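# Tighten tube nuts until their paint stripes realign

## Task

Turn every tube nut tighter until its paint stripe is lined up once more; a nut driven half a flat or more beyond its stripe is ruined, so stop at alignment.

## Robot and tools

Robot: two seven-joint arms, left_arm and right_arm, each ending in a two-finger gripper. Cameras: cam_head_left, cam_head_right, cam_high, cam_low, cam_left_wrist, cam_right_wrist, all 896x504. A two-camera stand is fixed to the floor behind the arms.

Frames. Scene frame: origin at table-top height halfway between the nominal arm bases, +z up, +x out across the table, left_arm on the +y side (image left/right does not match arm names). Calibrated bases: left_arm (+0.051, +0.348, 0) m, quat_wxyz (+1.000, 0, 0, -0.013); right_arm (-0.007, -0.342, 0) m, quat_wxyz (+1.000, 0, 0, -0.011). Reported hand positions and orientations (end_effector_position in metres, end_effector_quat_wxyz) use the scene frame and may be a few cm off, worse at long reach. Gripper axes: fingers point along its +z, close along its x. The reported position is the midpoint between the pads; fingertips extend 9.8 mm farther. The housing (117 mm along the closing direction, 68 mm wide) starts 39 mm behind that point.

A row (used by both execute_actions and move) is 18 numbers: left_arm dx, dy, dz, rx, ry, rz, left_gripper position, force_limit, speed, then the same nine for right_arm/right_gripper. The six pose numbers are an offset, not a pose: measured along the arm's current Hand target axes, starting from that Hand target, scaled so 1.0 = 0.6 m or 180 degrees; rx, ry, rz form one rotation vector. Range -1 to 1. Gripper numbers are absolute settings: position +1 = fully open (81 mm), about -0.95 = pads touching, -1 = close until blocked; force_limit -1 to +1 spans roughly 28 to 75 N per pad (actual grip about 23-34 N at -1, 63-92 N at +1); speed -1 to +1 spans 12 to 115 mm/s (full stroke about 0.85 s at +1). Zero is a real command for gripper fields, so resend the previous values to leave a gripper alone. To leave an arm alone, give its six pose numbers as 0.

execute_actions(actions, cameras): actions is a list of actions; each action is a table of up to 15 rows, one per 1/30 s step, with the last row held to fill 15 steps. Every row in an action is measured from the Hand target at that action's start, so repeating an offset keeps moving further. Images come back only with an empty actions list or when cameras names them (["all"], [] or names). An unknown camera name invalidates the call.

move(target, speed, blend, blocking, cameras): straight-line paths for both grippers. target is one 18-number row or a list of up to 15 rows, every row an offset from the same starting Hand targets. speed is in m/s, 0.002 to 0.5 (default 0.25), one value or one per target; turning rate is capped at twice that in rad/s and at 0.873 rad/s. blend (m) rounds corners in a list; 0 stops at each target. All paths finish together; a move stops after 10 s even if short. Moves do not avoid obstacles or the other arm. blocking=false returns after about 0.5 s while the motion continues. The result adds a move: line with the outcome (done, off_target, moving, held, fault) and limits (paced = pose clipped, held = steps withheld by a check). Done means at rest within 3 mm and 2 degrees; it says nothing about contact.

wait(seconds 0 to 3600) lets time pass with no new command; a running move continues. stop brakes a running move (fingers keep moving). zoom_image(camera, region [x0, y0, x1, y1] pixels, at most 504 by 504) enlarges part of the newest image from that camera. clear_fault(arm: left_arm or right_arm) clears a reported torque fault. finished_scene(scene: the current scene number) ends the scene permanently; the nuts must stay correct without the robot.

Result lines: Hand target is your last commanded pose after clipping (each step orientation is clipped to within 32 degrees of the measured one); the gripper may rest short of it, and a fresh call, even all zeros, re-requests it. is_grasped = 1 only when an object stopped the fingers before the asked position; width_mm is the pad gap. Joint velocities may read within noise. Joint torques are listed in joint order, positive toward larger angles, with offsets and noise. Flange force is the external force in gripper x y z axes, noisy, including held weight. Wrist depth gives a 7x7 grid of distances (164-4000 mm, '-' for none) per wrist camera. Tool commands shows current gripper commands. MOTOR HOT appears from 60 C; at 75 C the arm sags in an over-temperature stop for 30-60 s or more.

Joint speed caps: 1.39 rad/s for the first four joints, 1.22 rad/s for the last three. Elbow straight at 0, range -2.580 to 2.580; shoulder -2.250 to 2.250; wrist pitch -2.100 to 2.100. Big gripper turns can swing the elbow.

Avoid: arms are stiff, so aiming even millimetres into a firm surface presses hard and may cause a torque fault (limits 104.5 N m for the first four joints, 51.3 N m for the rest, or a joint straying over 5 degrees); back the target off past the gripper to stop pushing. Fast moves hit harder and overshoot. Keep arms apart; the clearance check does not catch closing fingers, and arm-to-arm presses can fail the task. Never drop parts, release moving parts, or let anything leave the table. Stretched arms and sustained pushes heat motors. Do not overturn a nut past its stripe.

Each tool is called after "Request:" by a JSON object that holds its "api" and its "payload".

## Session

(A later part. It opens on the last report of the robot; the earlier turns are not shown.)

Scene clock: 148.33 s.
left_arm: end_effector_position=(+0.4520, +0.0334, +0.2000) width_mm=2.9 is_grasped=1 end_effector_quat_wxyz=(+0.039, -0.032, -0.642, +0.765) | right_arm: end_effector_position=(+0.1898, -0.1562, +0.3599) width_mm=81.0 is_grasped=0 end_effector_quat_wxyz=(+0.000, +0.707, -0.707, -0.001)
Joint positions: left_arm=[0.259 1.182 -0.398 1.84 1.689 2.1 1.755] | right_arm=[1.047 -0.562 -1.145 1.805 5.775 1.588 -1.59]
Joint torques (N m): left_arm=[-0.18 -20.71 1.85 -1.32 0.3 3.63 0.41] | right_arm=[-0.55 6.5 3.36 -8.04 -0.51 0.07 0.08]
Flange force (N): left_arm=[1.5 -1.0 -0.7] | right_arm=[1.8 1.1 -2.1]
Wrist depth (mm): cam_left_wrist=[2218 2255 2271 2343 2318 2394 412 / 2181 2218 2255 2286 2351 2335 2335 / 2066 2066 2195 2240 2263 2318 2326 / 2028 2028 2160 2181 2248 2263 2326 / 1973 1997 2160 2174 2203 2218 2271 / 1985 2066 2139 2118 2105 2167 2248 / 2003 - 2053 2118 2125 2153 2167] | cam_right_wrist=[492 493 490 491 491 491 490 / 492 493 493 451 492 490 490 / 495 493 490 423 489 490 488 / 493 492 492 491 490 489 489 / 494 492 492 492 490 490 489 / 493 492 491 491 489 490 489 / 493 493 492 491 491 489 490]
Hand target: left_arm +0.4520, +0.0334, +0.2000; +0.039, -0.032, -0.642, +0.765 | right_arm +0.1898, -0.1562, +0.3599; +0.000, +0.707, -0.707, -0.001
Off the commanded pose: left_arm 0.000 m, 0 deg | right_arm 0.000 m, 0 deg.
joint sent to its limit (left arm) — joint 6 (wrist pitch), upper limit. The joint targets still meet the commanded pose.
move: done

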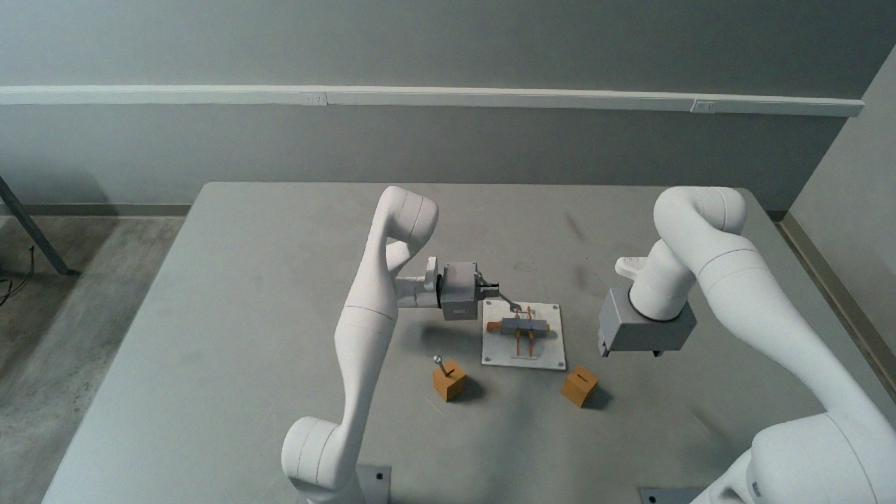

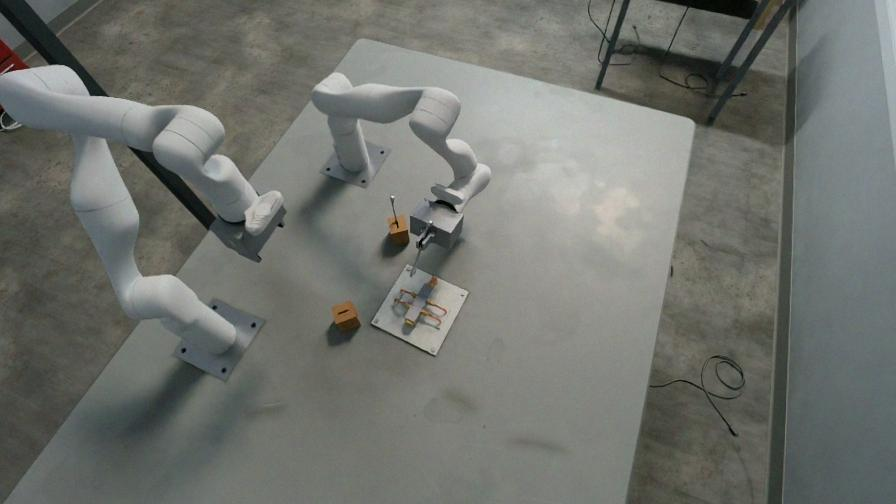

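Request:
{"api": "move", "payload": {"target": [[0,0,0,0,0,0,-0.98,0.5,-0.5,0.29,-0.1833,0.1333,0.2689,-0.2432,-0.4212,1,1,1],[0,0,0,0,0,0,-0.98,0.5,-0.5,0.19,-0.3933,0.3833,0.2689,-0.2432,-0.4212,1,1,1],[0,0,0,0,0,0,-0.98,0.5,-0.5,0.06,-0.3933,0.4717,0.2689,-0.2432,-0.4212,1,1,1]], "blend": [0.02,0.02,0], "cameras": ["cam_head_left","cam_right_wrist"]}}

Scene clock: 155.60 s.
left_arm: end_effector_position=(+0.4520, +0.0334, +0.2000) width_mm=2.9 is_grasped=1 end_effector_quat_wxyz=(+0.039, -0.032, -0.642, +0.765) | right_arm: end_effector_position=(+0.4257, -0.1919, +0.0768) width_mm=81.0 is_grasped=0 end_effector_quat_wxyz=(-0.500, +0.865, -0.044, +0.025)
Joint positions: left_arm=[0.259 1.182 -0.398 1.84 1.689 2.1 1.755] | right_arm=[0.412 0.984 -0.357 1.934 5.119 0.829 1.173]
Joint torques (N m): left_arm=[-0.17 -20.68 1.88 -1.3 0.27 3.59 0.4] | right_arm=[-0.61 -18.2 -5.61 -1.56 -1.38 2.81 0.06]
Flange force (N): left_arm=[1.4 -1.1 -0.7] | right_arm=[2.3 1.3 -3.1]
Wrist depth (mm): cam_left_wrist=[2174 2271 2302 2294 685 2385 2456 / 2174 2181 2248 2248 698 653 2429 / 2078 2053 2167 2210 736 636 611 / 2034 2009 2174 2132 2232 2278 607 / 1985 1985 2146 619 2188 2263 2271 / 2021 2046 2125 591 2167 2181 2218 / 2003 - 2053 528 2105 2174 2160] | cam_right_wrist=[672 414 679 681 646 687 687 / 490 398 517 544 544 548 550 / 431 413 434 436 436 437 439 / 372 372 354 352 291 357 377 / 327 327 309 284 248 295 321 / 285 285 269 270 220 271 278 / 257 252 250 250 219 246 252]
Hand target: left_arm +0.4520, +0.0334, +0.2000; +0.039, -0.032, -0.642, +0.765 | right_arm +0.4257, -0.1918, +0.0768; -0.500, +0.865, -0.044, +0.025
Off the commanded pose: left_arm 0.000 m, 0 deg | right_arm 0.000 m, 0 deg.
joint at its limit (left arm) — joint 6 (wrist pitch), upper limit.
move: done

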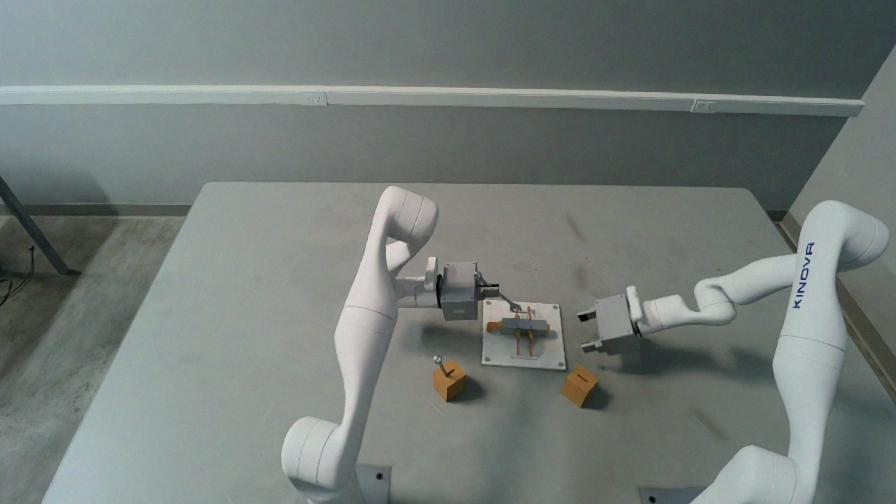

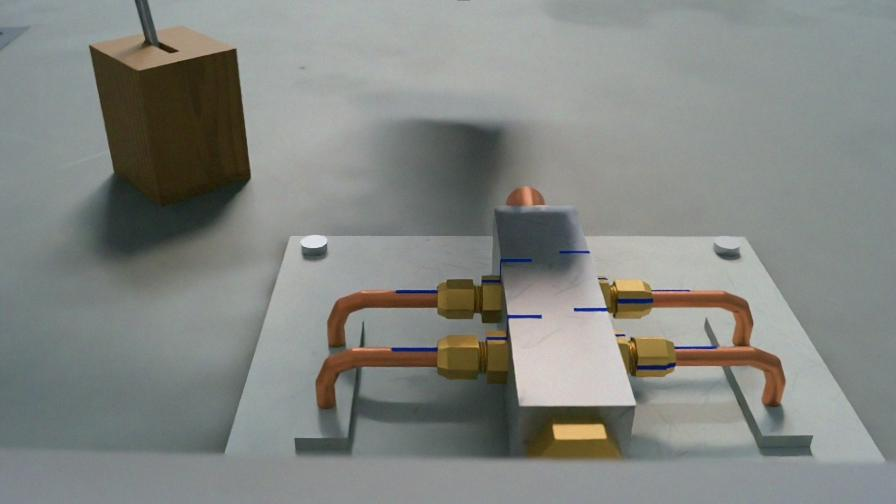

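Request:
{"api": "move", "payload": {"target": [-0.0057,0.0898,0.2173,-0.3333,0,0,-0.98,0.5,-0.5,0,0,0,0,0,0,1,1,1], "speed": 0.15, "cameras": ["cam_head_left","cam_right_wrist"]}}

Scene clock: 159.80 s.
left_arm: end_effector_position=(+0.4416, -0.1040, +0.1694) width_mm=2.9 is_grasped=1 end_effector_quat_wxyz=(-0.018, +0.047, +0.939, -0.341) | right_arm: end_effector_position=(+0.4257, -0.1918, +0.0768) width_mm=81.0 is_grasped=0 end_effector_quat_wxyz=(-0.500, +0.865, -0.044, +0.025)
Joint positions: left_arm=[0.971 0.8 -0.781 1.654 1.415 1.193 2.649] | right_arm=[0.412 0.984 -0.357 1.934 5.119 0.829 1.173]
Joint torques (N m): left_arm=[-0.14 -20.99 -1.69 -6.76 1.56 1.19 0.39] | right_arm=[-0.59 -18.25 -5.61 -1.53 -1.38 2.82 0.07]
Flange force (N): left_arm=[1.5 0.5 -1.4] | right_arm=[2.5 1.4 -3.0]
Wrist depth (mm): cam_left_wrist=[515 519 246 245 245 519 532 / 473 467 241 241 241 456 486 / 429 424 238 238 237 421 440 / 398 393 234 234 234 393 406 / 372 369 275 370 261 373 379 / 344 - 356 358 347 353 356 / 325 324 326 333 332 329 257] | cam_right_wrist=[672 413 680 641 644 688 691 / 490 398 517 520 544 546 549 / 432 413 434 435 437 439 440 / 372 372 355 351 290 358 378 / 327 328 309 284 248 294 322 / 284 285 270 270 222 271 278 / 257 252 250 250 219 245 252]
Hand target: left_arm +0.4415, -0.1040, +0.1694; -0.018, +0.047, +0.939, -0.341 | right_arm +0.4257, -0.1918, +0.0768; -0.500, +0.865, -0.044, +0.025
Off the commanded pose: left_arm 0.000 m, 0 deg | right_arm 0.000 m, 0 deg.
move: done

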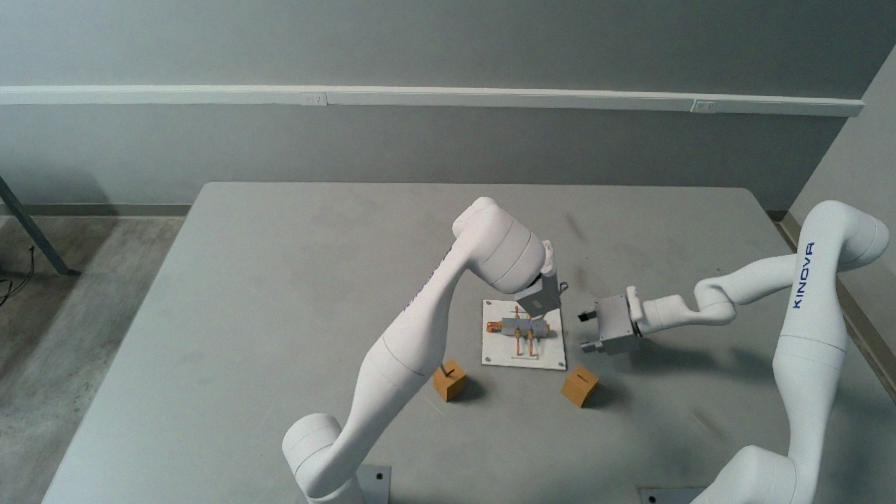

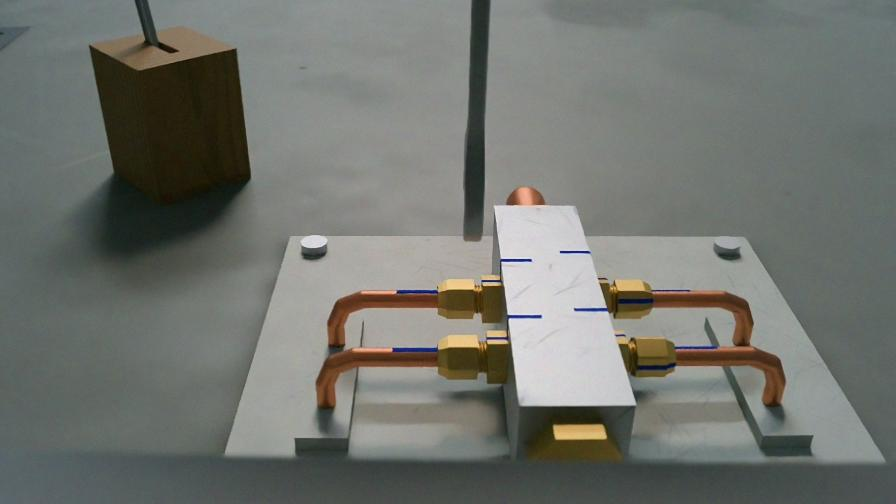

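Request:
{"api": "move", "payload": {"target": [[0.0042,0,0,0,0,0,-0.98,0.5,-0.5,-0.1457,-0.1338,-0.2455,0,0,0,1,1,1],[0.0042,0,0,0,0,0,-0.98,0.5,-0.5,-0.373,-0.3082,-0.0437,0.0087,0.4373,0.2423,1,1,1],[0.0042,0,0,0,0,0,-0.98,0.5,-0.5,-0.2522,-0.1185,0.2063,0.0087,0.4373,0.2423,1,1,1]], "blend": [0.02,0.02,0], "cameras": ["cam_head_left","cam_right_wrist"]}}

Scene clock: 167.67 s.
left_arm: end_effector_position=(+0.4390, -0.1037, +0.1694) width_mm=2.9 is_grasped=1 end_effector_quat_wxyz=(-0.018, +0.047, +0.939, -0.341) | right_arm: end_effector_position=(+0.2895, -0.0346, +0.0767) width_mm=81.0 is_grasped=0 end_effector_quat_wxyz=(-0.346, +0.575, -0.636, +0.382)
Joint positions: left_arm=[0.975 0.797 -0.781 1.662 1.416 1.19 2.646] | right_arm=[0.859 -1.696 -1.781 2.184 4.823 0.417 -1.952]
Joint torques (N m): left_arm=[-0.22 -20.89 -1.71 -6.69 1.59 1.2 0.38] | right_arm=[-0.53 13.39 8.82 3.08 -0.06 -2.59 0.03]
Flange force (N): left_arm=[1.4 0.2 -1.4] | right_arm=[-6.1 -0.6 -2.7]
Wrist depth (mm): cam_left_wrist=[516 508 507 511 515 519 530 / 471 465 468 461 471 473 486 / 427 430 433 434 433 437 440 / 396 398 395 403 404 405 406 / 370 372 373 375 376 378 381 / 343 - 356 357 354 354 352 / 323 325 331 331 332 333 257] | cam_right_wrist=[768 771 776 779 782 789 791 / 596 568 601 601 572 606 608 / 465 466 468 470 433 472 473 / 396 397 308 309 307 390 402 / 345 334 313 299 304 338 349 / 297 297 297 289 290 291 300 / 267 259 259 254 254 261 263]
Hand target: left_arm +0.4390, -0.1037, +0.1694; -0.018, +0.047, +0.939, -0.341 | right_arm +0.2895, -0.0346, +0.0767; +0.346, -0.575, +0.636, -0.382
Off the commanded pose: left_arm 0.000 m, 0 deg | right_arm 0.000 m, 0 deg.
move: done

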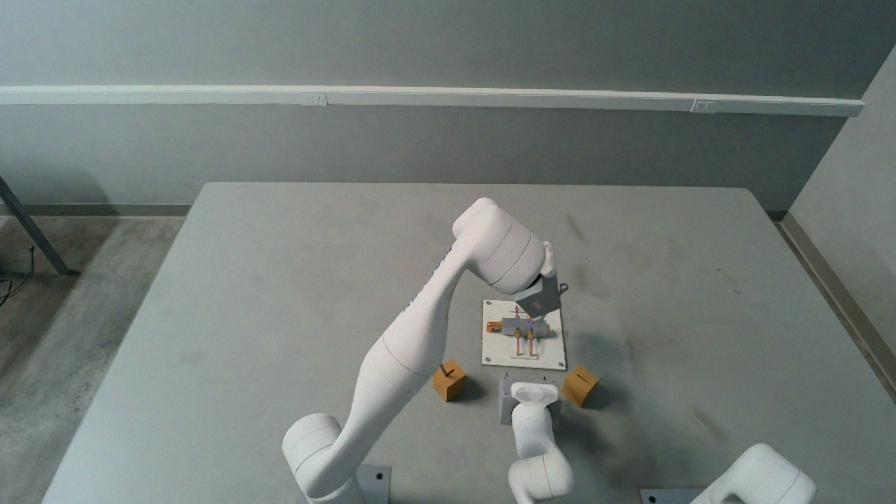

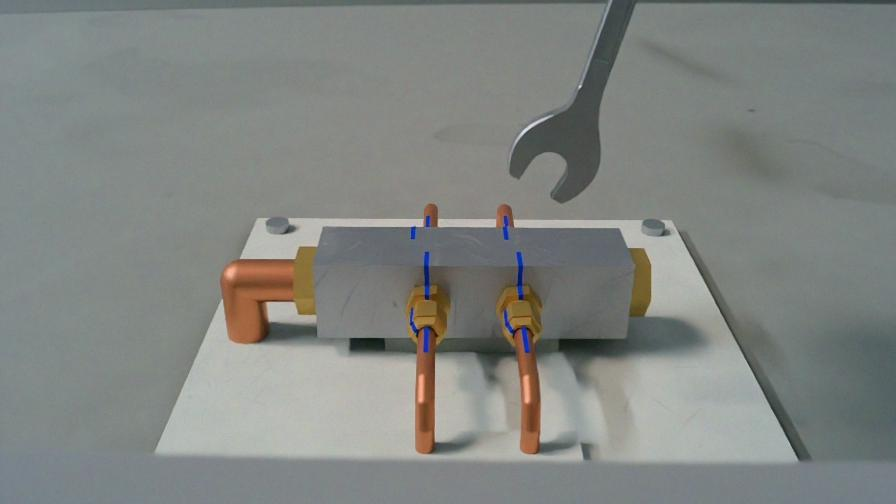

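Request:
{"api": "move", "payload": {"target": [0,0.0716,0.0152,0,0,0,-0.98,0.5,-0.5,0,0,0,0,0,0,1,1,1], "speed": 0.05, "cameras": ["cam_right_wrist"]}}

Request:
{"api": "zoom_image", "payload": {"camera": "cam_right_wrist", "region": [340, 150, 600, 370]}}

Scene clock: 169.97 s.
left_arm: end_effector_position=(+0.4417, -0.0768, +0.1349) width_mm=2.9 is_grasped=1 end_effector_quat_wxyz=(-0.018, +0.047, +0.939, -0.341) | right_arm: end_effector_position=(+0.2895, -0.0346, +0.0767) width_mm=81.0 is_grasped=0 end_effector_quat_wxyz=(-0.346, +0.575, -0.636, +0.382)
Joint positions: left_arm=[0.922 0.84 -0.763 1.73 1.467 1.192 2.509] | right_arm=[0.859 -1.696 -1.781 2.184 4.823 0.417 -1.952]
Joint torques (N m): left_arm=[-0.14 -20.81 -1.62 -5.9 1.45 1.48 0.38] | right_arm=[-0.51 13.35 8.84 3.15 -0.05 -2.61 0.06]
Flange force (N): left_arm=[1.1 0.2 -1.4] | right_arm=[-6.4 -0.5 -2.8]
Wrist depth (mm): cam_left_wrist=[457 451 453 454 456 459 471 / 413 413 416 415 418 419 424 / 381 380 384 385 385 387 390 / 353 354 356 357 358 360 361 / 331 332 333 333 334 335 249 / 306 - 312 312 313 310 239 / 288 288 294 294 290 288 253] | cam_right_wrist=[768 771 725 679 229 790 796 / 596 567 599 571 572 607 610 / 465 469 469 470 472 473 474 / 396 396 308 278 307 388 402 / 344 335 313 299 303 338 349 / 297 297 297 289 290 291 300 / 267 259 260 254 254 261 263]
Hand target: left_arm +0.4417, -0.0768, +0.1348; -0.018, +0.047, +0.939, -0.341 | right_arm +0.2895, -0.0346, +0.0767; +0.346, -0.575, +0.636, -0.382
Off the commanded pose: left_arm 0.000 m, 0 deg | right_arm 0.000 m, 0 deg.
move: done

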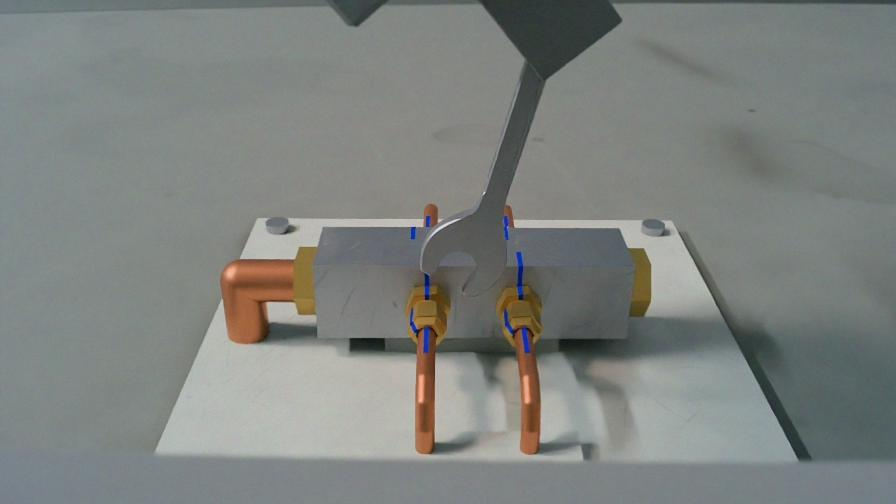

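Scaled by 1.938 from the camera's image (finer frame: 1280x720).

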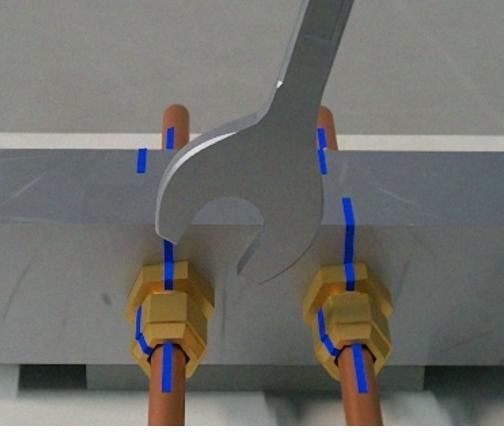

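Request:
{"api": "zoom_image", "payload": {"camera": "cam_right_wrist", "region": [400, 220, 520, 360]}}

Scaled by 3.600 from the camera's image (finer frame: 1280x720).

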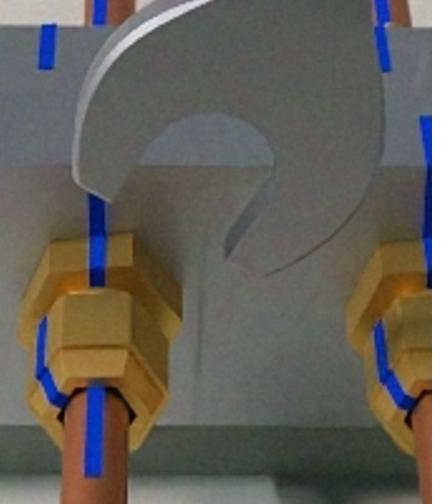

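Request:
{"api": "move", "payload": {"target": [0,0.0088,0.01,0,0,0,-0.98,0.5,-0.5,0,0,0,0,0,0,1,1,1], "speed": 0.03, "cameras": ["cam_right_wrist"]}}

Request:
{"api": "zoom_image", "payload": {"camera": "cam_right_wrist", "region": [390, 240, 490, 360]}}

Scene clock: 173.90 s.
left_arm: end_effector_position=(+0.4417, -0.0766, +0.1269) width_mm=2.9 is_grasped=1 end_effector_quat_wxyz=(-0.018, +0.047, +0.939, -0.341) | right_arm: end_effector_position=(+0.2895, -0.0346, +0.0767) width_mm=81.0 is_grasped=0 end_effector_quat_wxyz=(-0.346, +0.575, -0.636, +0.382)
Joint positions: left_arm=[0.918 0.854 -0.757 1.735 1.481 1.188 2.491] | right_arm=[0.859 -1.696 -1.781 2.184 4.823 0.417 -1.952]
Joint torques (N m): left_arm=[-0.26 -20.73 -1.6 -5.78 1.39 1.52 0.43] | right_arm=[-0.52 13.34 8.84 3.13 -0.04 -2.61 0.05]
Flange force (N): left_arm=[1.6 0.1 -1.6] | right_arm=[-6.2 -0.5 -2.7]
Wrist depth (mm): cam_left_wrist=[444 437 439 441 444 446 459 / 399 402 396 403 406 406 410 / 369 371 372 374 369 375 378 / 338 344 346 347 348 348 351 / 320 322 323 318 325 326 240 / 296 - 303 303 305 301 237 / 279 280 281 286 283 280 253] | cam_right_wrist=[772 719 675 229 231 790 793 / 597 567 568 571 542 577 608 / 467 466 469 469 470 472 474 / 397 397 309 277 307 388 402 / 345 335 312 296 303 338 350 / 297 297 297 289 290 291 300 / 267 259 259 253 254 261 263]
Hand target: left_arm +0.4417, -0.0766, +0.1269; -0.018, +0.047, +0.939, -0.341 | right_arm +0.2895, -0.0346, +0.0767; +0.346, -0.575, +0.636, -0.382
Off the commanded pose: left_arm 0.000 m, 0 deg | right_arm 0.000 m, 0 deg.
move: done

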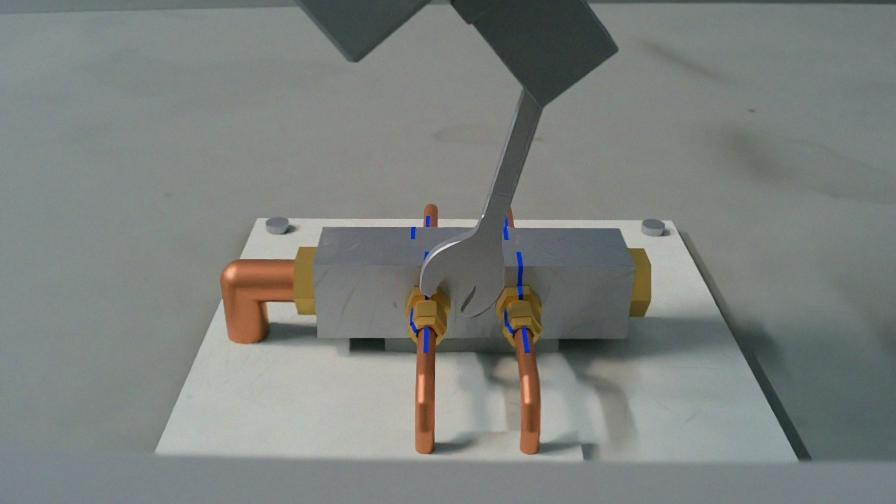

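Scaled by 4.200 from the camera's image (finer frame: 1280x720).

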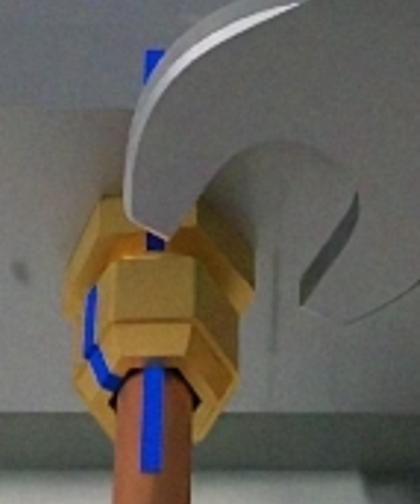

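Request:
{"api": "move", "payload": {"target": [0,0.0074,-0.001,0,0,0,-0.98,0.5,-0.5,0,0,0,0,0,0,1,1,1], "speed": 0.03, "cameras": ["cam_right_wrist"]}}

Request:
{"api": "zoom_image", "payload": {"camera": "cam_right_wrist", "region": [390, 240, 490, 360]}}

Scene clock: 175.73 s.
left_arm: end_effector_position=(+0.4421, -0.0728, +0.1245) width_mm=2.9 is_grasped=1 end_effector_quat_wxyz=(-0.018, +0.047, +0.939, -0.341) | right_arm: end_effector_position=(+0.2895, -0.0346, +0.0767) width_mm=81.0 is_grasped=0 end_effector_quat_wxyz=(-0.346, +0.575, -0.636, +0.382)
Joint positions: left_arm=[0.911 0.856 -0.756 1.742 1.484 1.19 2.477] | right_arm=[0.859 -1.696 -1.781 2.184 4.823 0.417 -1.952]
Joint torques (N m): left_arm=[-0.18 -20.76 -1.7 -5.71 1.39 1.48 0.42] | right_arm=[-0.53 13.38 8.81 3.13 -0.02 -2.58 0.08]
Flange force (N): left_arm=[1.3 0.3 -1.5] | right_arm=[-6.3 -0.5 -2.7]
Wrist depth (mm): cam_left_wrist=[441 433 435 436 438 443 452 / 397 398 392 400 402 404 407 / 366 367 369 370 366 372 373 / 335 341 342 344 345 346 336 / 318 319 320 316 322 322 237 / 294 - 300 301 302 298 241 / 276 277 282 282 280 281 258] | cam_right_wrist=[768 717 186 229 231 790 789 / 597 568 568 568 543 577 610 / 467 465 468 470 470 473 475 / 397 397 308 296 307 388 402 / 345 335 313 296 304 338 349 / 297 297 297 289 290 290 300 / 267 259 260 254 254 261 263]
Hand target: left_arm +0.4421, -0.0728, +0.1245; -0.018, +0.047, +0.939, -0.341 | right_arm +0.2895, -0.0346, +0.0767; +0.346, -0.575, +0.636, -0.382
Off the commanded pose: left_arm 0.000 m, 0 deg | right_arm 0.000 m, 0 deg.
move: done

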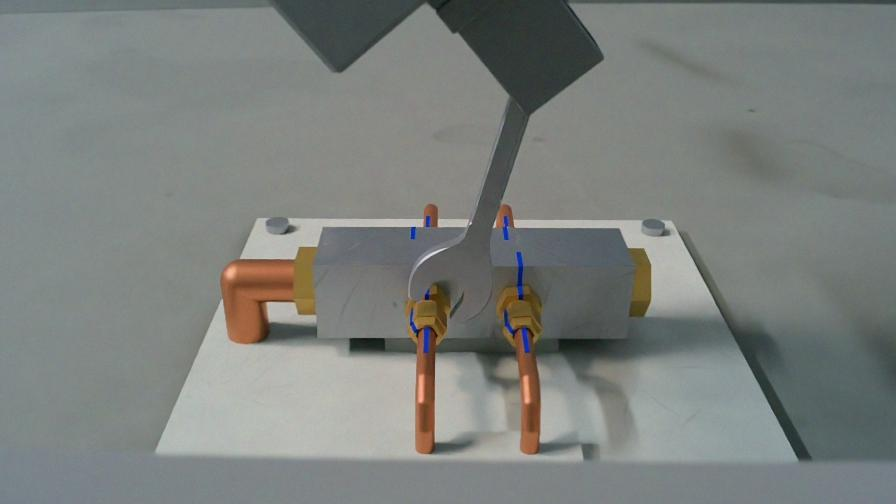

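Scaled by 4.200 from the camera's image (finer frame: 1280x720).

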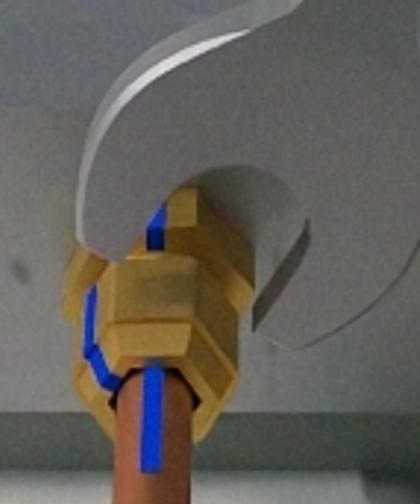

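Request:
{"api": "move", "payload": {"target": [0,0.0053,0.0018,0,0,0,-0.98,0.5,-0.5,0,0,0,0,0,0,1,1,1], "speed": 0.03, "cameras": ["cam_right_wrist"]}}

Request:
{"api": "zoom_image", "payload": {"camera": "cam_right_wrist", "region": [390, 240, 490, 360]}}

Scene clock: 177.10 s.
left_arm: end_effector_position=(+0.4422, -0.0711, +0.1216) width_mm=2.9 is_grasped=1 end_effector_quat_wxyz=(-0.018, +0.047, +0.939, -0.341) | right_arm: end_effector_position=(+0.2895, -0.0346, +0.0767) width_mm=81.0 is_grasped=0 end_effector_quat_wxyz=(-0.346, +0.575, -0.636, +0.382)
Joint positions: left_arm=[0.907 0.861 -0.754 1.746 1.488 1.191 2.467] | right_arm=[0.859 -1.696 -1.781 2.184 4.823 0.417 -1.952]
Joint torques (N m): left_arm=[-1.51 -20.06 -2.95 -4.9 0.73 0.84 0.4] | right_arm=[-0.53 13.37 8.77 3.14 -0.03 -2.58 0.08]
Flange force (N): left_arm=[1.4 -2.3 0.0] | right_arm=[-6.4 -0.5 -2.9]
Wrist depth (mm): cam_left_wrist=[435 430 431 433 436 436 448 / 392 393 387 397 398 400 403 / 363 363 364 366 361 368 371 / 332 338 338 339 341 342 255 / 315 314 316 312 318 320 235 / 291 - 297 297 298 295 241 / 268 268 280 280 277 278 261] | cam_right_wrist=[768 - 186 222 231 789 790 / 598 567 569 543 543 577 609 / 465 468 467 469 471 474 475 / 396 397 309 297 307 388 402 / 345 335 312 292 303 337 350 / 297 297 297 289 290 291 300 / 267 259 259 253 254 261 263]
Hand target: left_arm +0.4423, -0.0711, +0.1216; -0.018, +0.047, +0.939, -0.341 | right_arm +0.2895, -0.0346, +0.0767; +0.346, -0.575, +0.636, -0.382
Off the commanded pose: left_arm 0.000 m, 0 deg | right_arm 0.000 m, 0 deg.
move: done

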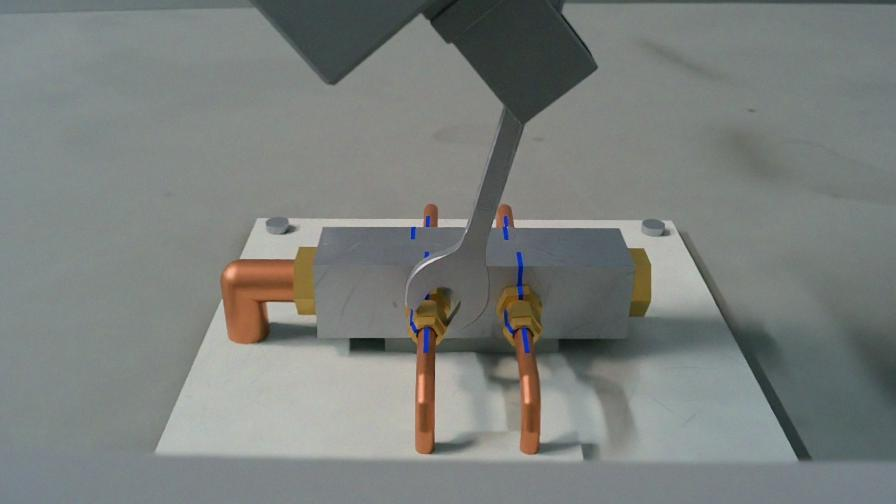

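Scaled by 4.200 from the camera's image (finer frame: 1280x720).

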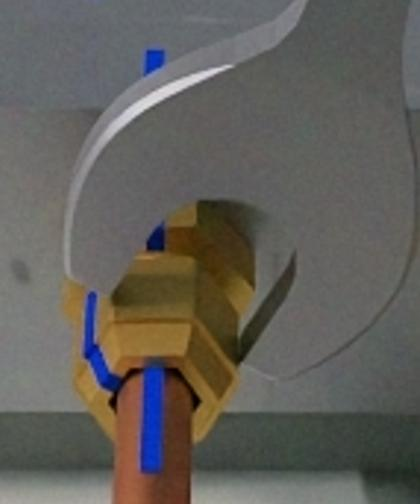

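Request:
{"api": "move", "payload": {"target": [0,0.0033,0.0005,0,0,0,-0.98,0.5,-0.5,0,0,0,0,0,0,1,1,1], "speed": 0.02, "cameras": ["cam_right_wrist"]}}

Request:
{"api": "zoom_image", "payload": {"camera": "cam_right_wrist", "region": [390, 240, 490, 360]}}

Scene clock: 178.50 s.
left_arm: end_effector_position=(+0.4424, -0.0698, +0.1201) width_mm=2.9 is_grasped=1 end_effector_quat_wxyz=(-0.018, +0.047, +0.939, -0.341) | right_arm: end_effector_position=(+0.2895, -0.0346, +0.0767) width_mm=81.0 is_grasped=0 end_effector_quat_wxyz=(-0.346, +0.575, -0.636, +0.382)
Joint positions: left_arm=[0.904 0.863 -0.754 1.748 1.49 1.191 2.461] | right_arm=[0.859 -1.696 -1.781 2.184 4.823 0.417 -1.952]
Joint torques (N m): left_arm=[-2.64 -21.76 -4.26 -4.94 0.45 0.84 0.42] | right_arm=[-0.55 13.34 8.82 3.15 -0.05 -2.6 0.07]
Flange force (N): left_arm=[1.2 -1.8 5.2] | right_arm=[-6.5 -0.5 -2.8]
Wrist depth (mm): cam_left_wrist=[433 426 428 429 431 435 446 / 390 391 385 392 395 390 399 / 360 361 361 363 366 366 368 / 330 335 336 338 339 340 252 / 312 314 314 310 316 317 235 / 289 - 295 296 296 293 243 / 266 266 279 278 268 275 263] | cam_right_wrist=[767 - 184 223 233 785 792 / 595 565 569 255 541 608 610 / 466 466 469 470 470 473 475 / 396 397 308 298 307 388 402 / 344 335 313 287 303 338 350 / 297 297 297 289 290 291 301 / 267 260 259 253 254 261 263]
Hand target: left_arm +0.4424, -0.0698, +0.1201; -0.018, +0.047, +0.939, -0.341 | right_arm +0.2895, -0.0346, +0.0767; +0.346, -0.575, +0.636, -0.382
Off the commanded pose: left_arm 0.000 m, 0 deg | right_arm 0.000 m, 0 deg.
move: done

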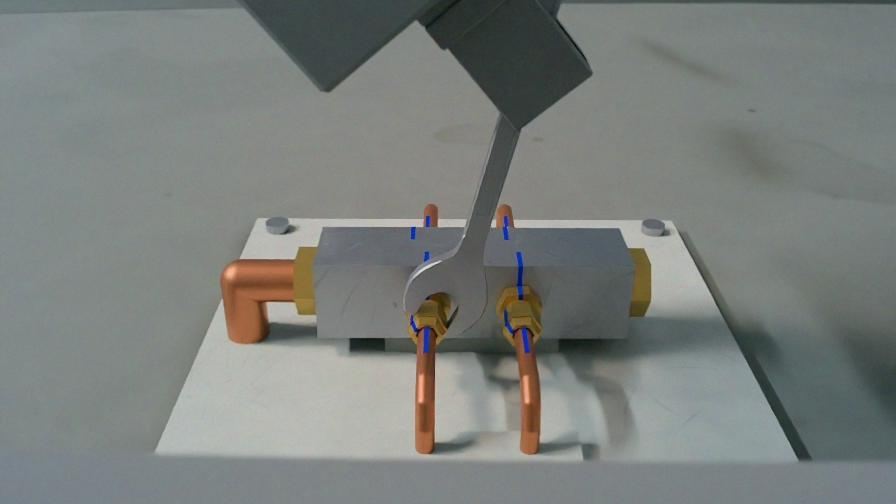

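Scaled by 4.200 from the camera's image (finer frame: 1280x720).

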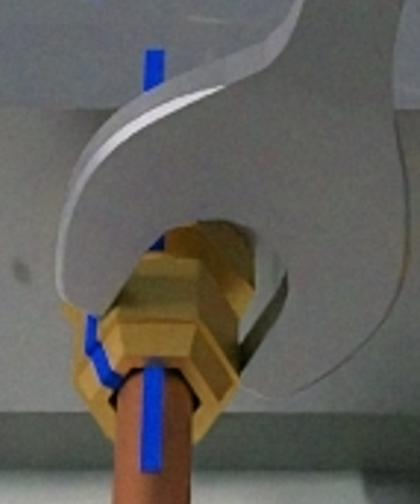

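Request:
{"api": "move", "payload": {"target": [0,0.0027,0.0009,0,0,0,-0.98,0.5,-0.5,0,0,0,0,0,0,1,1,1], "speed": 0.02, "cameras": ["cam_right_wrist"]}}

Request:
{"api": "zoom_image", "payload": {"camera": "cam_right_wrist", "region": [390, 240, 490, 360]}}

Scene clock: 180.03 s.
left_arm: end_effector_position=(+0.4425, -0.0689, +0.1187) width_mm=2.9 is_grasped=1 end_effector_quat_wxyz=(-0.018, +0.047, +0.939, -0.341) | right_arm: end_effector_position=(+0.2895, -0.0346, +0.0767) width_mm=81.0 is_grasped=0 end_effector_quat_wxyz=(-0.346, +0.575, -0.636, +0.382)
Joint positions: left_arm=[0.902 0.865 -0.753 1.75 1.493 1.191 2.456] | right_arm=[0.859 -1.696 -1.781 2.184 4.823 0.417 -1.952]
Joint torques (N m): left_arm=[-2.9 -19.62 -4.32 -3.65 -0.27 0.39 0.45] | right_arm=[-0.56 13.36 8.8 3.12 -0.03 -2.6 0.06]
Flange force (N): left_arm=[0.2 -4.9 3.3] | right_arm=[-6.2 -0.6 -2.6]
Wrist depth (mm): cam_left_wrist=[431 425 426 428 431 431 444 / 388 389 384 393 393 388 398 / 358 360 361 363 363 366 368 / 327 334 335 336 338 338 250 / 311 313 313 309 315 316 234 / 288 - 294 294 295 292 243 / 265 265 277 278 267 276 263] | cam_right_wrist=[772 - 186 224 233 787 789 / 594 566 566 241 543 608 608 / 466 466 468 451 472 472 476 / 396 398 309 298 307 389 402 / 344 335 313 287 303 337 349 / 297 298 296 289 290 290 300 / 267 259 259 253 254 261 263]
Hand target: left_arm +0.4425, -0.0689, +0.1186; -0.018, +0.047, +0.939, -0.341 | right_arm +0.2895, -0.0346, +0.0767; +0.346, -0.575, +0.636, -0.382
Off the commanded pose: left_arm 0.000 m, 0 deg | right_arm 0.000 m, 0 deg.
move: done

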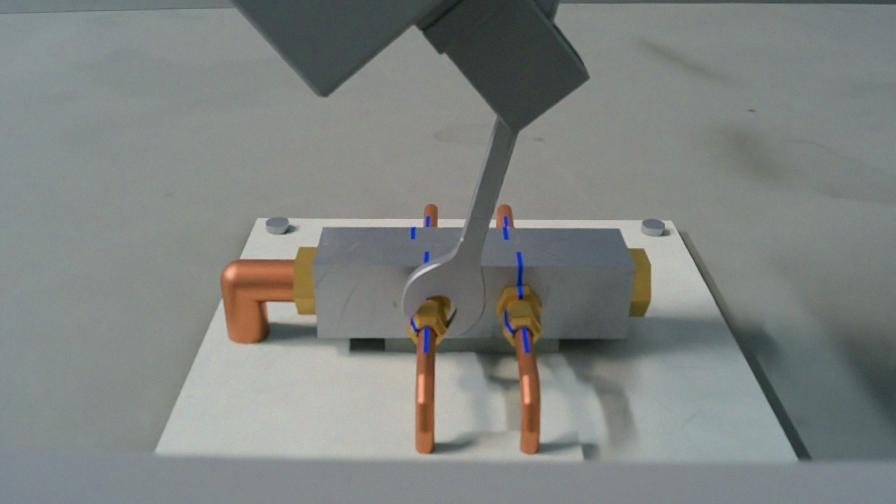

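Scaled by 4.200 from the camera's image (finer frame: 1280x720).

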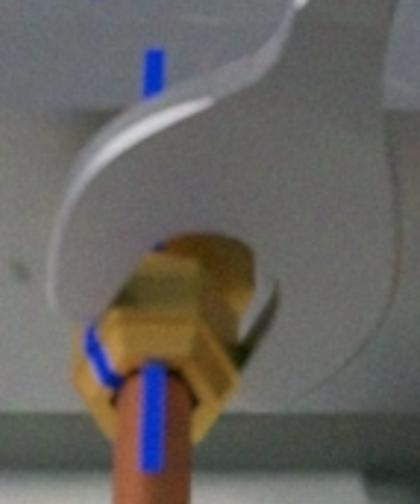

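Request:
{"api": "move", "payload": {"target": [0,0.0027,0.0009,0,0,0,-0.98,0.5,-0.5,0,0,0,0,0,0,1,1,1], "speed": 0.02, "cameras": ["cam_right_wrist"]}}

Request:
{"api": "zoom_image", "payload": {"camera": "cam_right_wrist", "region": [390, 240, 490, 360]}}

Scene clock: 180.87 s.
left_arm: end_effector_position=(+0.4426, -0.0680, +0.1172) width_mm=2.9 is_grasped=1 end_effector_quat_wxyz=(-0.018, +0.047, +0.939, -0.341) | right_arm: end_effector_position=(+0.2895, -0.0346, +0.0767) width_mm=81.0 is_grasped=0 end_effector_quat_wxyz=(-0.346, +0.575, -0.636, +0.382)
Joint positions: left_arm=[0.9 0.868 -0.752 1.752 1.495 1.192 2.451] | right_arm=[0.859 -1.696 -1.781 2.184 4.823 0.417 -1.952]
Joint torques (N m): left_arm=[-3.29 -20.55 -4.69 -4.31 0.07 0.34 0.34] | right_arm=[-0.51 13.33 8.85 3.17 -0.04 -2.61 0.07]
Flange force (N): left_arm=[1.4 -4.2 4.4] | right_arm=[-6.4 -0.4 -2.8]
Wrist depth (mm): cam_left_wrist=[428 422 423 425 427 430 441 / 386 386 382 390 384 387 395 / 356 356 358 359 362 363 364 / 330 332 333 334 335 336 244 / 309 310 311 307 313 314 232 / 287 - 292 292 293 290 244 / 263 263 275 276 266 274 264] | cam_right_wrist=[770 - 184 223 237 787 795 / 595 567 567 239 241 608 607 / 465 468 468 450 471 473 476 / 396 397 309 298 307 389 402 / 345 335 313 285 304 338 350 / 297 297 297 289 290 291 300 / 267 260 259 254 254 261 263]
Hand target: left_arm +0.4426, -0.0680, +0.1172; -0.018, +0.047, +0.939, -0.341 | right_arm +0.2895, -0.0346, +0.0767; +0.346, -0.575, +0.636, -0.382
Off the commanded pose: left_arm 0.000 m, 0 deg | right_arm 0.000 m, 0 deg.
move: done

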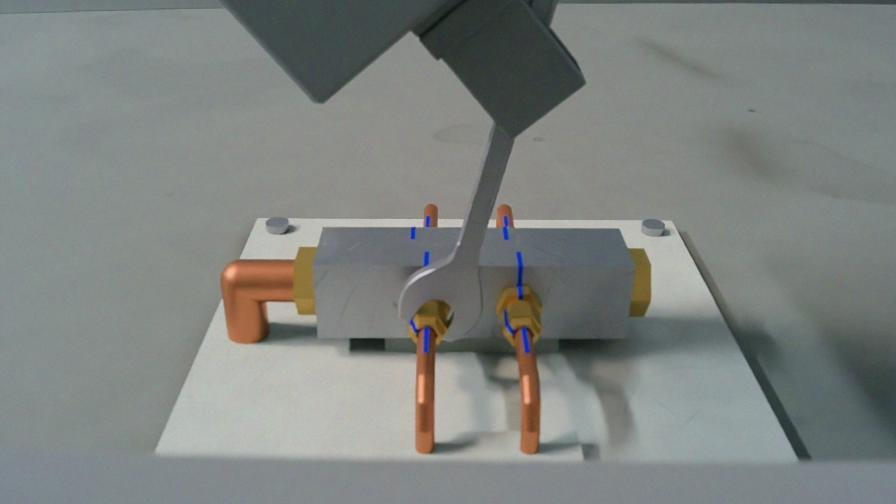

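Scaled by 4.200 from the camera's image (finer frame: 1280x720).

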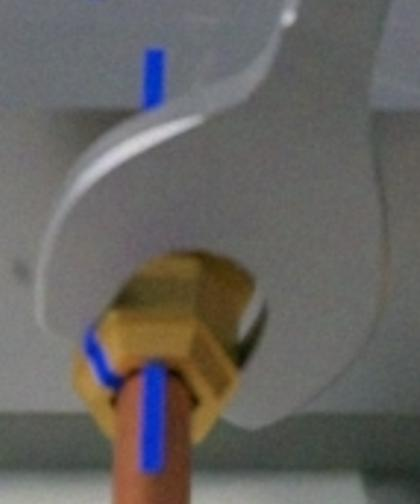

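Request:
{"api": "move", "payload": {"target": [0,0.0018,0.0006,0,0,0,-0.98,0.5,-0.5,0,0,0,0,0,0,1,1,1], "speed": 0.02, "cameras": ["cam_right_wrist"]}}

Request:
{"api": "zoom_image", "payload": {"camera": "cam_right_wrist", "region": [390, 240, 490, 360]}}

Scene clock: 181.63 s.
left_arm: end_effector_position=(+0.4426, -0.0674, +0.1162) width_mm=2.9 is_grasped=1 end_effector_quat_wxyz=(-0.018, +0.047, +0.939, -0.341) | right_arm: end_effector_position=(+0.2895, -0.0346, +0.0767) width_mm=81.0 is_grasped=0 end_effector_quat_wxyz=(-0.346, +0.575, -0.636, +0.382)
Joint positions: left_arm=[0.899 0.869 -0.751 1.754 1.496 1.192 2.448] | right_arm=[0.859 -1.696 -1.781 2.184 4.823 0.417 -1.952]
Joint torques (N m): left_arm=[-3.28 -20.47 -4.7 -4.05 -0.03 0.35 0.41] | right_arm=[-0.51 13.36 8.81 3.15 -0.03 -2.61 0.07]
Flange force (N): left_arm=[0.9 -4.3 4.6] | right_arm=[-6.4 -0.5 -2.8]
Wrist depth (mm): cam_left_wrist=[427 421 423 422 425 428 440 / 385 385 381 389 383 391 394 / 355 355 357 358 361 362 365 / 329 331 332 333 334 335 243 / 306 309 310 306 312 313 231 / 284 - 291 292 289 289 245 / 262 262 268 268 265 272 265] | cam_right_wrist=[768 - 184 223 237 790 793 / 597 566 568 241 239 606 610 / 467 467 469 451 472 472 473 / 396 398 309 298 307 389 403 / 344 335 312 284 303 338 349 / 297 297 297 289 290 291 301 / 267 260 260 254 254 261 263]
Hand target: left_arm +0.4426, -0.0674, +0.1162; -0.018, +0.047, +0.939, -0.341 | right_arm +0.2895, -0.0346, +0.0767; +0.346, -0.575, +0.636, -0.382
Off the commanded pose: left_arm 0.000 m, 0 deg | right_arm 0.000 m, 0 deg.
move: done

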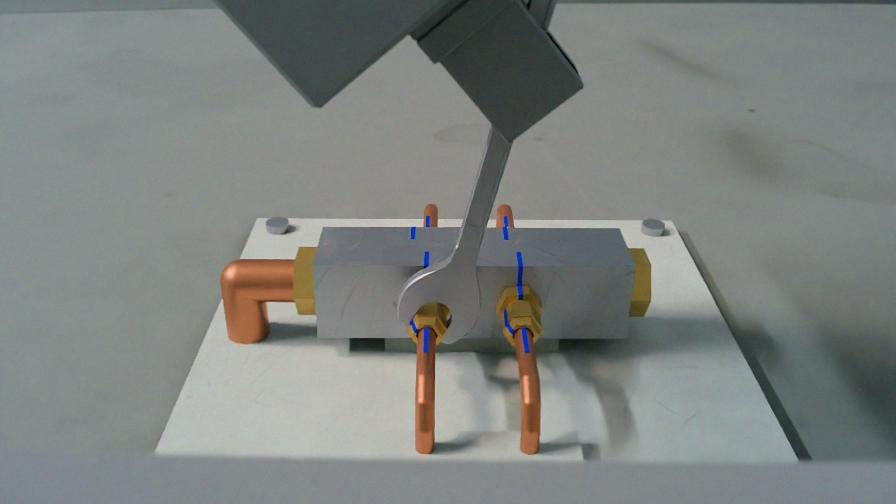

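Scaled by 4.200 from the camera's image (finer frame: 1280x720).

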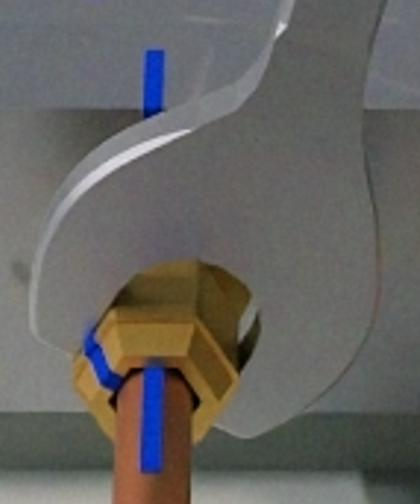

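Request:
{"api": "move", "payload": {"target": [[0,-0.00636,0.0106,-0.02778,0,0,-0.98,0.5,-0.5,0,0,0,0,0,0,1,1,1],[0,-0.01177,0.02173,-0.05556,0,0,-0.98,0.5,-0.5,0,0,0,0,0,0,1,1,1]], "speed": 0.02, "blend": [0.001,0], "cameras": ["cam_right_wrist"]}}

Request:
{"api": "zoom_image", "payload": {"camera": "cam_right_wrist", "region": [390, 240, 490, 360]}}

Scene clock: 187.70 s.
left_arm: end_effector_position=(+0.4412, -0.0811, +0.1108) width_mm=2.9 is_grasped=1 end_effector_quat_wxyz=(-0.014, +0.048, +0.965, -0.258) | right_arm: end_effector_position=(+0.2895, -0.0346, +0.0767) width_mm=81.0 is_grasped=0 end_effector_quat_wxyz=(-0.346, +0.575, -0.636, +0.382)
Joint positions: left_arm=[1.023 0.884 -0.822 1.649 1.343 1.122 2.688] | right_arm=[0.859 -1.696 -1.781 2.184 4.823 0.417 -1.952]
Joint torques (N m): left_arm=[0.86 -20.06 -1.88 -6.71 1.11 0.47 0.21] | right_arm=[-0.54 13.34 8.83 3.11 -0.04 -2.61 0.07]
Flange force (N): left_arm=[2.4 2.1 -5.1] | right_arm=[-6.3 -0.5 -2.8]
Wrist depth (mm): cam_left_wrist=[341 341 342 343 344 345 348 / 321 322 323 320 325 327 328 / 304 305 306 308 308 310 307 / 290 290 289 292 293 294 216 / 274 277 278 278 276 280 228 / 261 265 266 265 266 264 246 / 242 245 248 246 248 250 251] | cam_right_wrist=[769 775 - 184 233 736 796 / 596 568 567 571 240 608 607 / 467 466 469 469 452 473 474 / 396 397 309 298 307 389 403 / 345 335 313 285 303 338 349 / 296 297 297 289 290 291 301 / 268 259 259 253 254 261 263]
Hand target: left_arm +0.4412, -0.0811, +0.1108; -0.014, +0.048, +0.965, -0.258 | right_arm +0.2895, -0.0346, +0.0767; +0.346, -0.575, +0.636, -0.382
Off the commanded pose: left_arm 0.000 m, 0 deg | right_arm 0.000 m, 0 deg.
move: done

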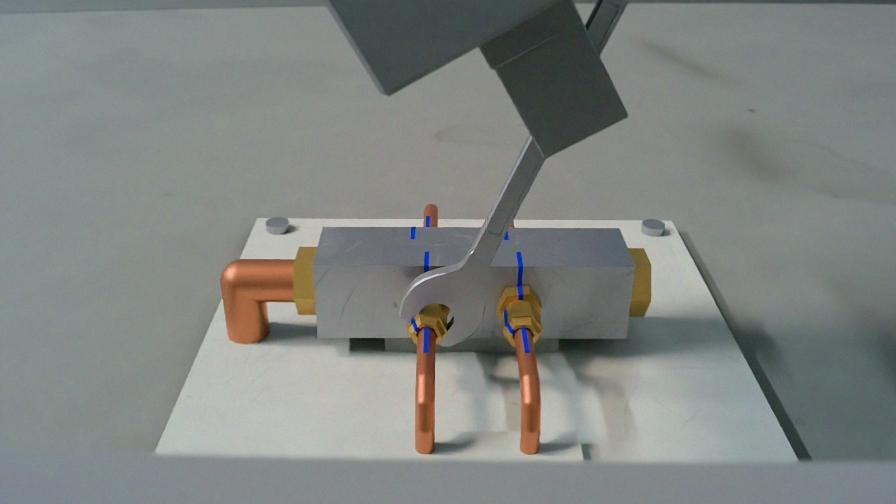

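Scaled by 4.200 from the camera's image (finer frame: 1280x720).

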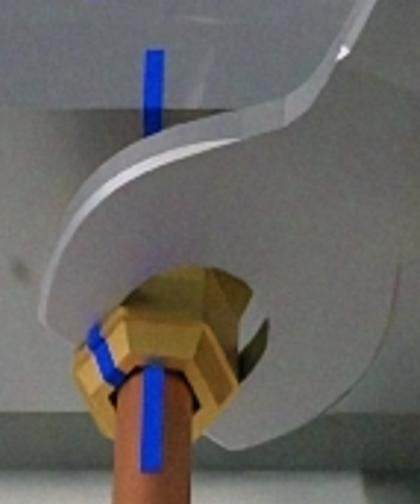

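Request:
{"api": "move", "payload": {"target": [[0,-0.00636,0.0106,-0.02778,0,0,-0.98,0.5,-0.5,0,0,0,0,0,0,1,1,1],[0,-0.01177,0.02173,-0.05556,0,0,-0.98,0.5,-0.5,0,0,0,0,0,0,1,1,1],[0,-0.01618,0.03327,-0.08333,0,0,-0.98,0.5,-0.5,0,0,0,0,0,0,1,1,1],[0,-0.01958,0.04518,-0.11111,0,0,-0.98,0.5,-0.5,0,0,0,0,0,0,1,1,1]], "speed": 0.03, "blend": [0.001,0.001,0.001,0], "cameras": ["cam_right_wrist"]}}

Request:
{"api": "zoom_image", "payload": {"camera": "cam_right_wrist", "region": [390, 240, 490, 360]}}

Scene clock: 194.37 s.
left_arm: end_effector_position=(+0.4389, -0.1047, +0.0931) width_mm=2.9 is_grasped=1 end_effector_quat_wxyz=(-0.005, +0.050, +0.995, -0.087) | right_arm: end_effector_position=(+0.2895, -0.0346, +0.0767) width_mm=81.0 is_grasped=0 end_effector_quat_wxyz=(-0.346, +0.575, -0.636, +0.382)
Joint positions: left_arm=[1.2 1.019 -0.965 1.362 1.038 1.189 3.154] | right_arm=[0.859 -1.696 -1.781 2.184 4.823 0.417 -1.952]
Joint torques (N m): left_arm=[7.31 -9.9 5.33 -7.36 2.97 -1.05 -0.02] | right_arm=[-0.56 13.34 8.83 3.12 -0.04 -2.6 0.05]
Flange force (N): left_arm=[4.4 15.5 -32.6] | right_arm=[-6.2 -0.6 -2.6]
Wrist depth (mm): cam_left_wrist=[245 244 244 245 245 246 247 / 240 240 240 240 240 241 243 / 236 235 236 236 237 237 238 / 232 232 232 233 233 233 228 / 228 229 230 230 230 231 228 / 219 219 220 220 220 222 226 / 215 215 217 217 216 217 222] | cam_right_wrist=[769 774 775 - 186 185 183 / 596 568 600 570 241 243 577 / 465 467 470 469 269 433 473 / 396 396 309 309 298 388 403 / 344 334 312 285 304 337 348 / 297 297 297 289 290 290 301 / 267 259 259 253 254 261 263]
Hand target: left_arm +0.4389, -0.1047, +0.0931; -0.005, +0.050, +0.995, -0.087 | right_arm +0.2895, -0.0346, +0.0767; +0.346, -0.575, +0.636, -0.382
Off the commanded pose: left_arm 0.000 m, 0 deg | right_arm 0.000 m, 0 deg.
move: done

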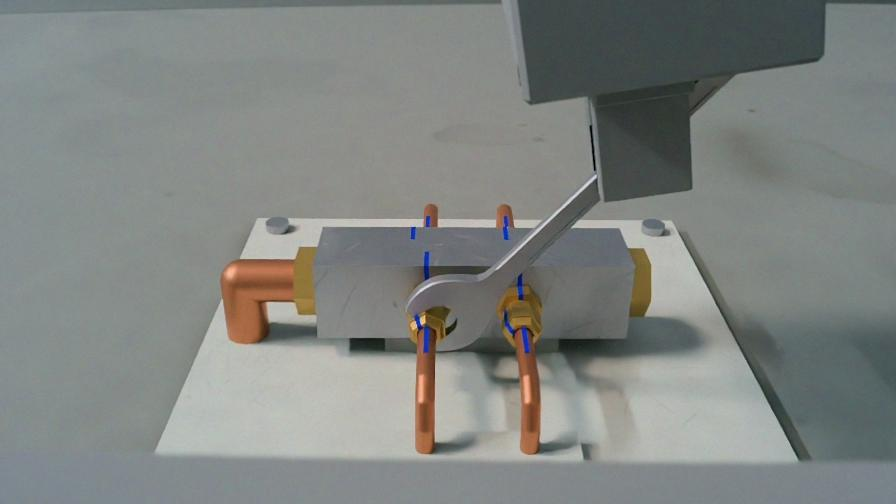

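Scaled by 4.200 from the camera's image (finer frame: 1280x720).

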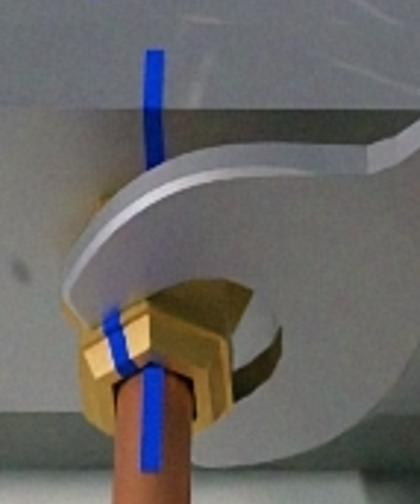

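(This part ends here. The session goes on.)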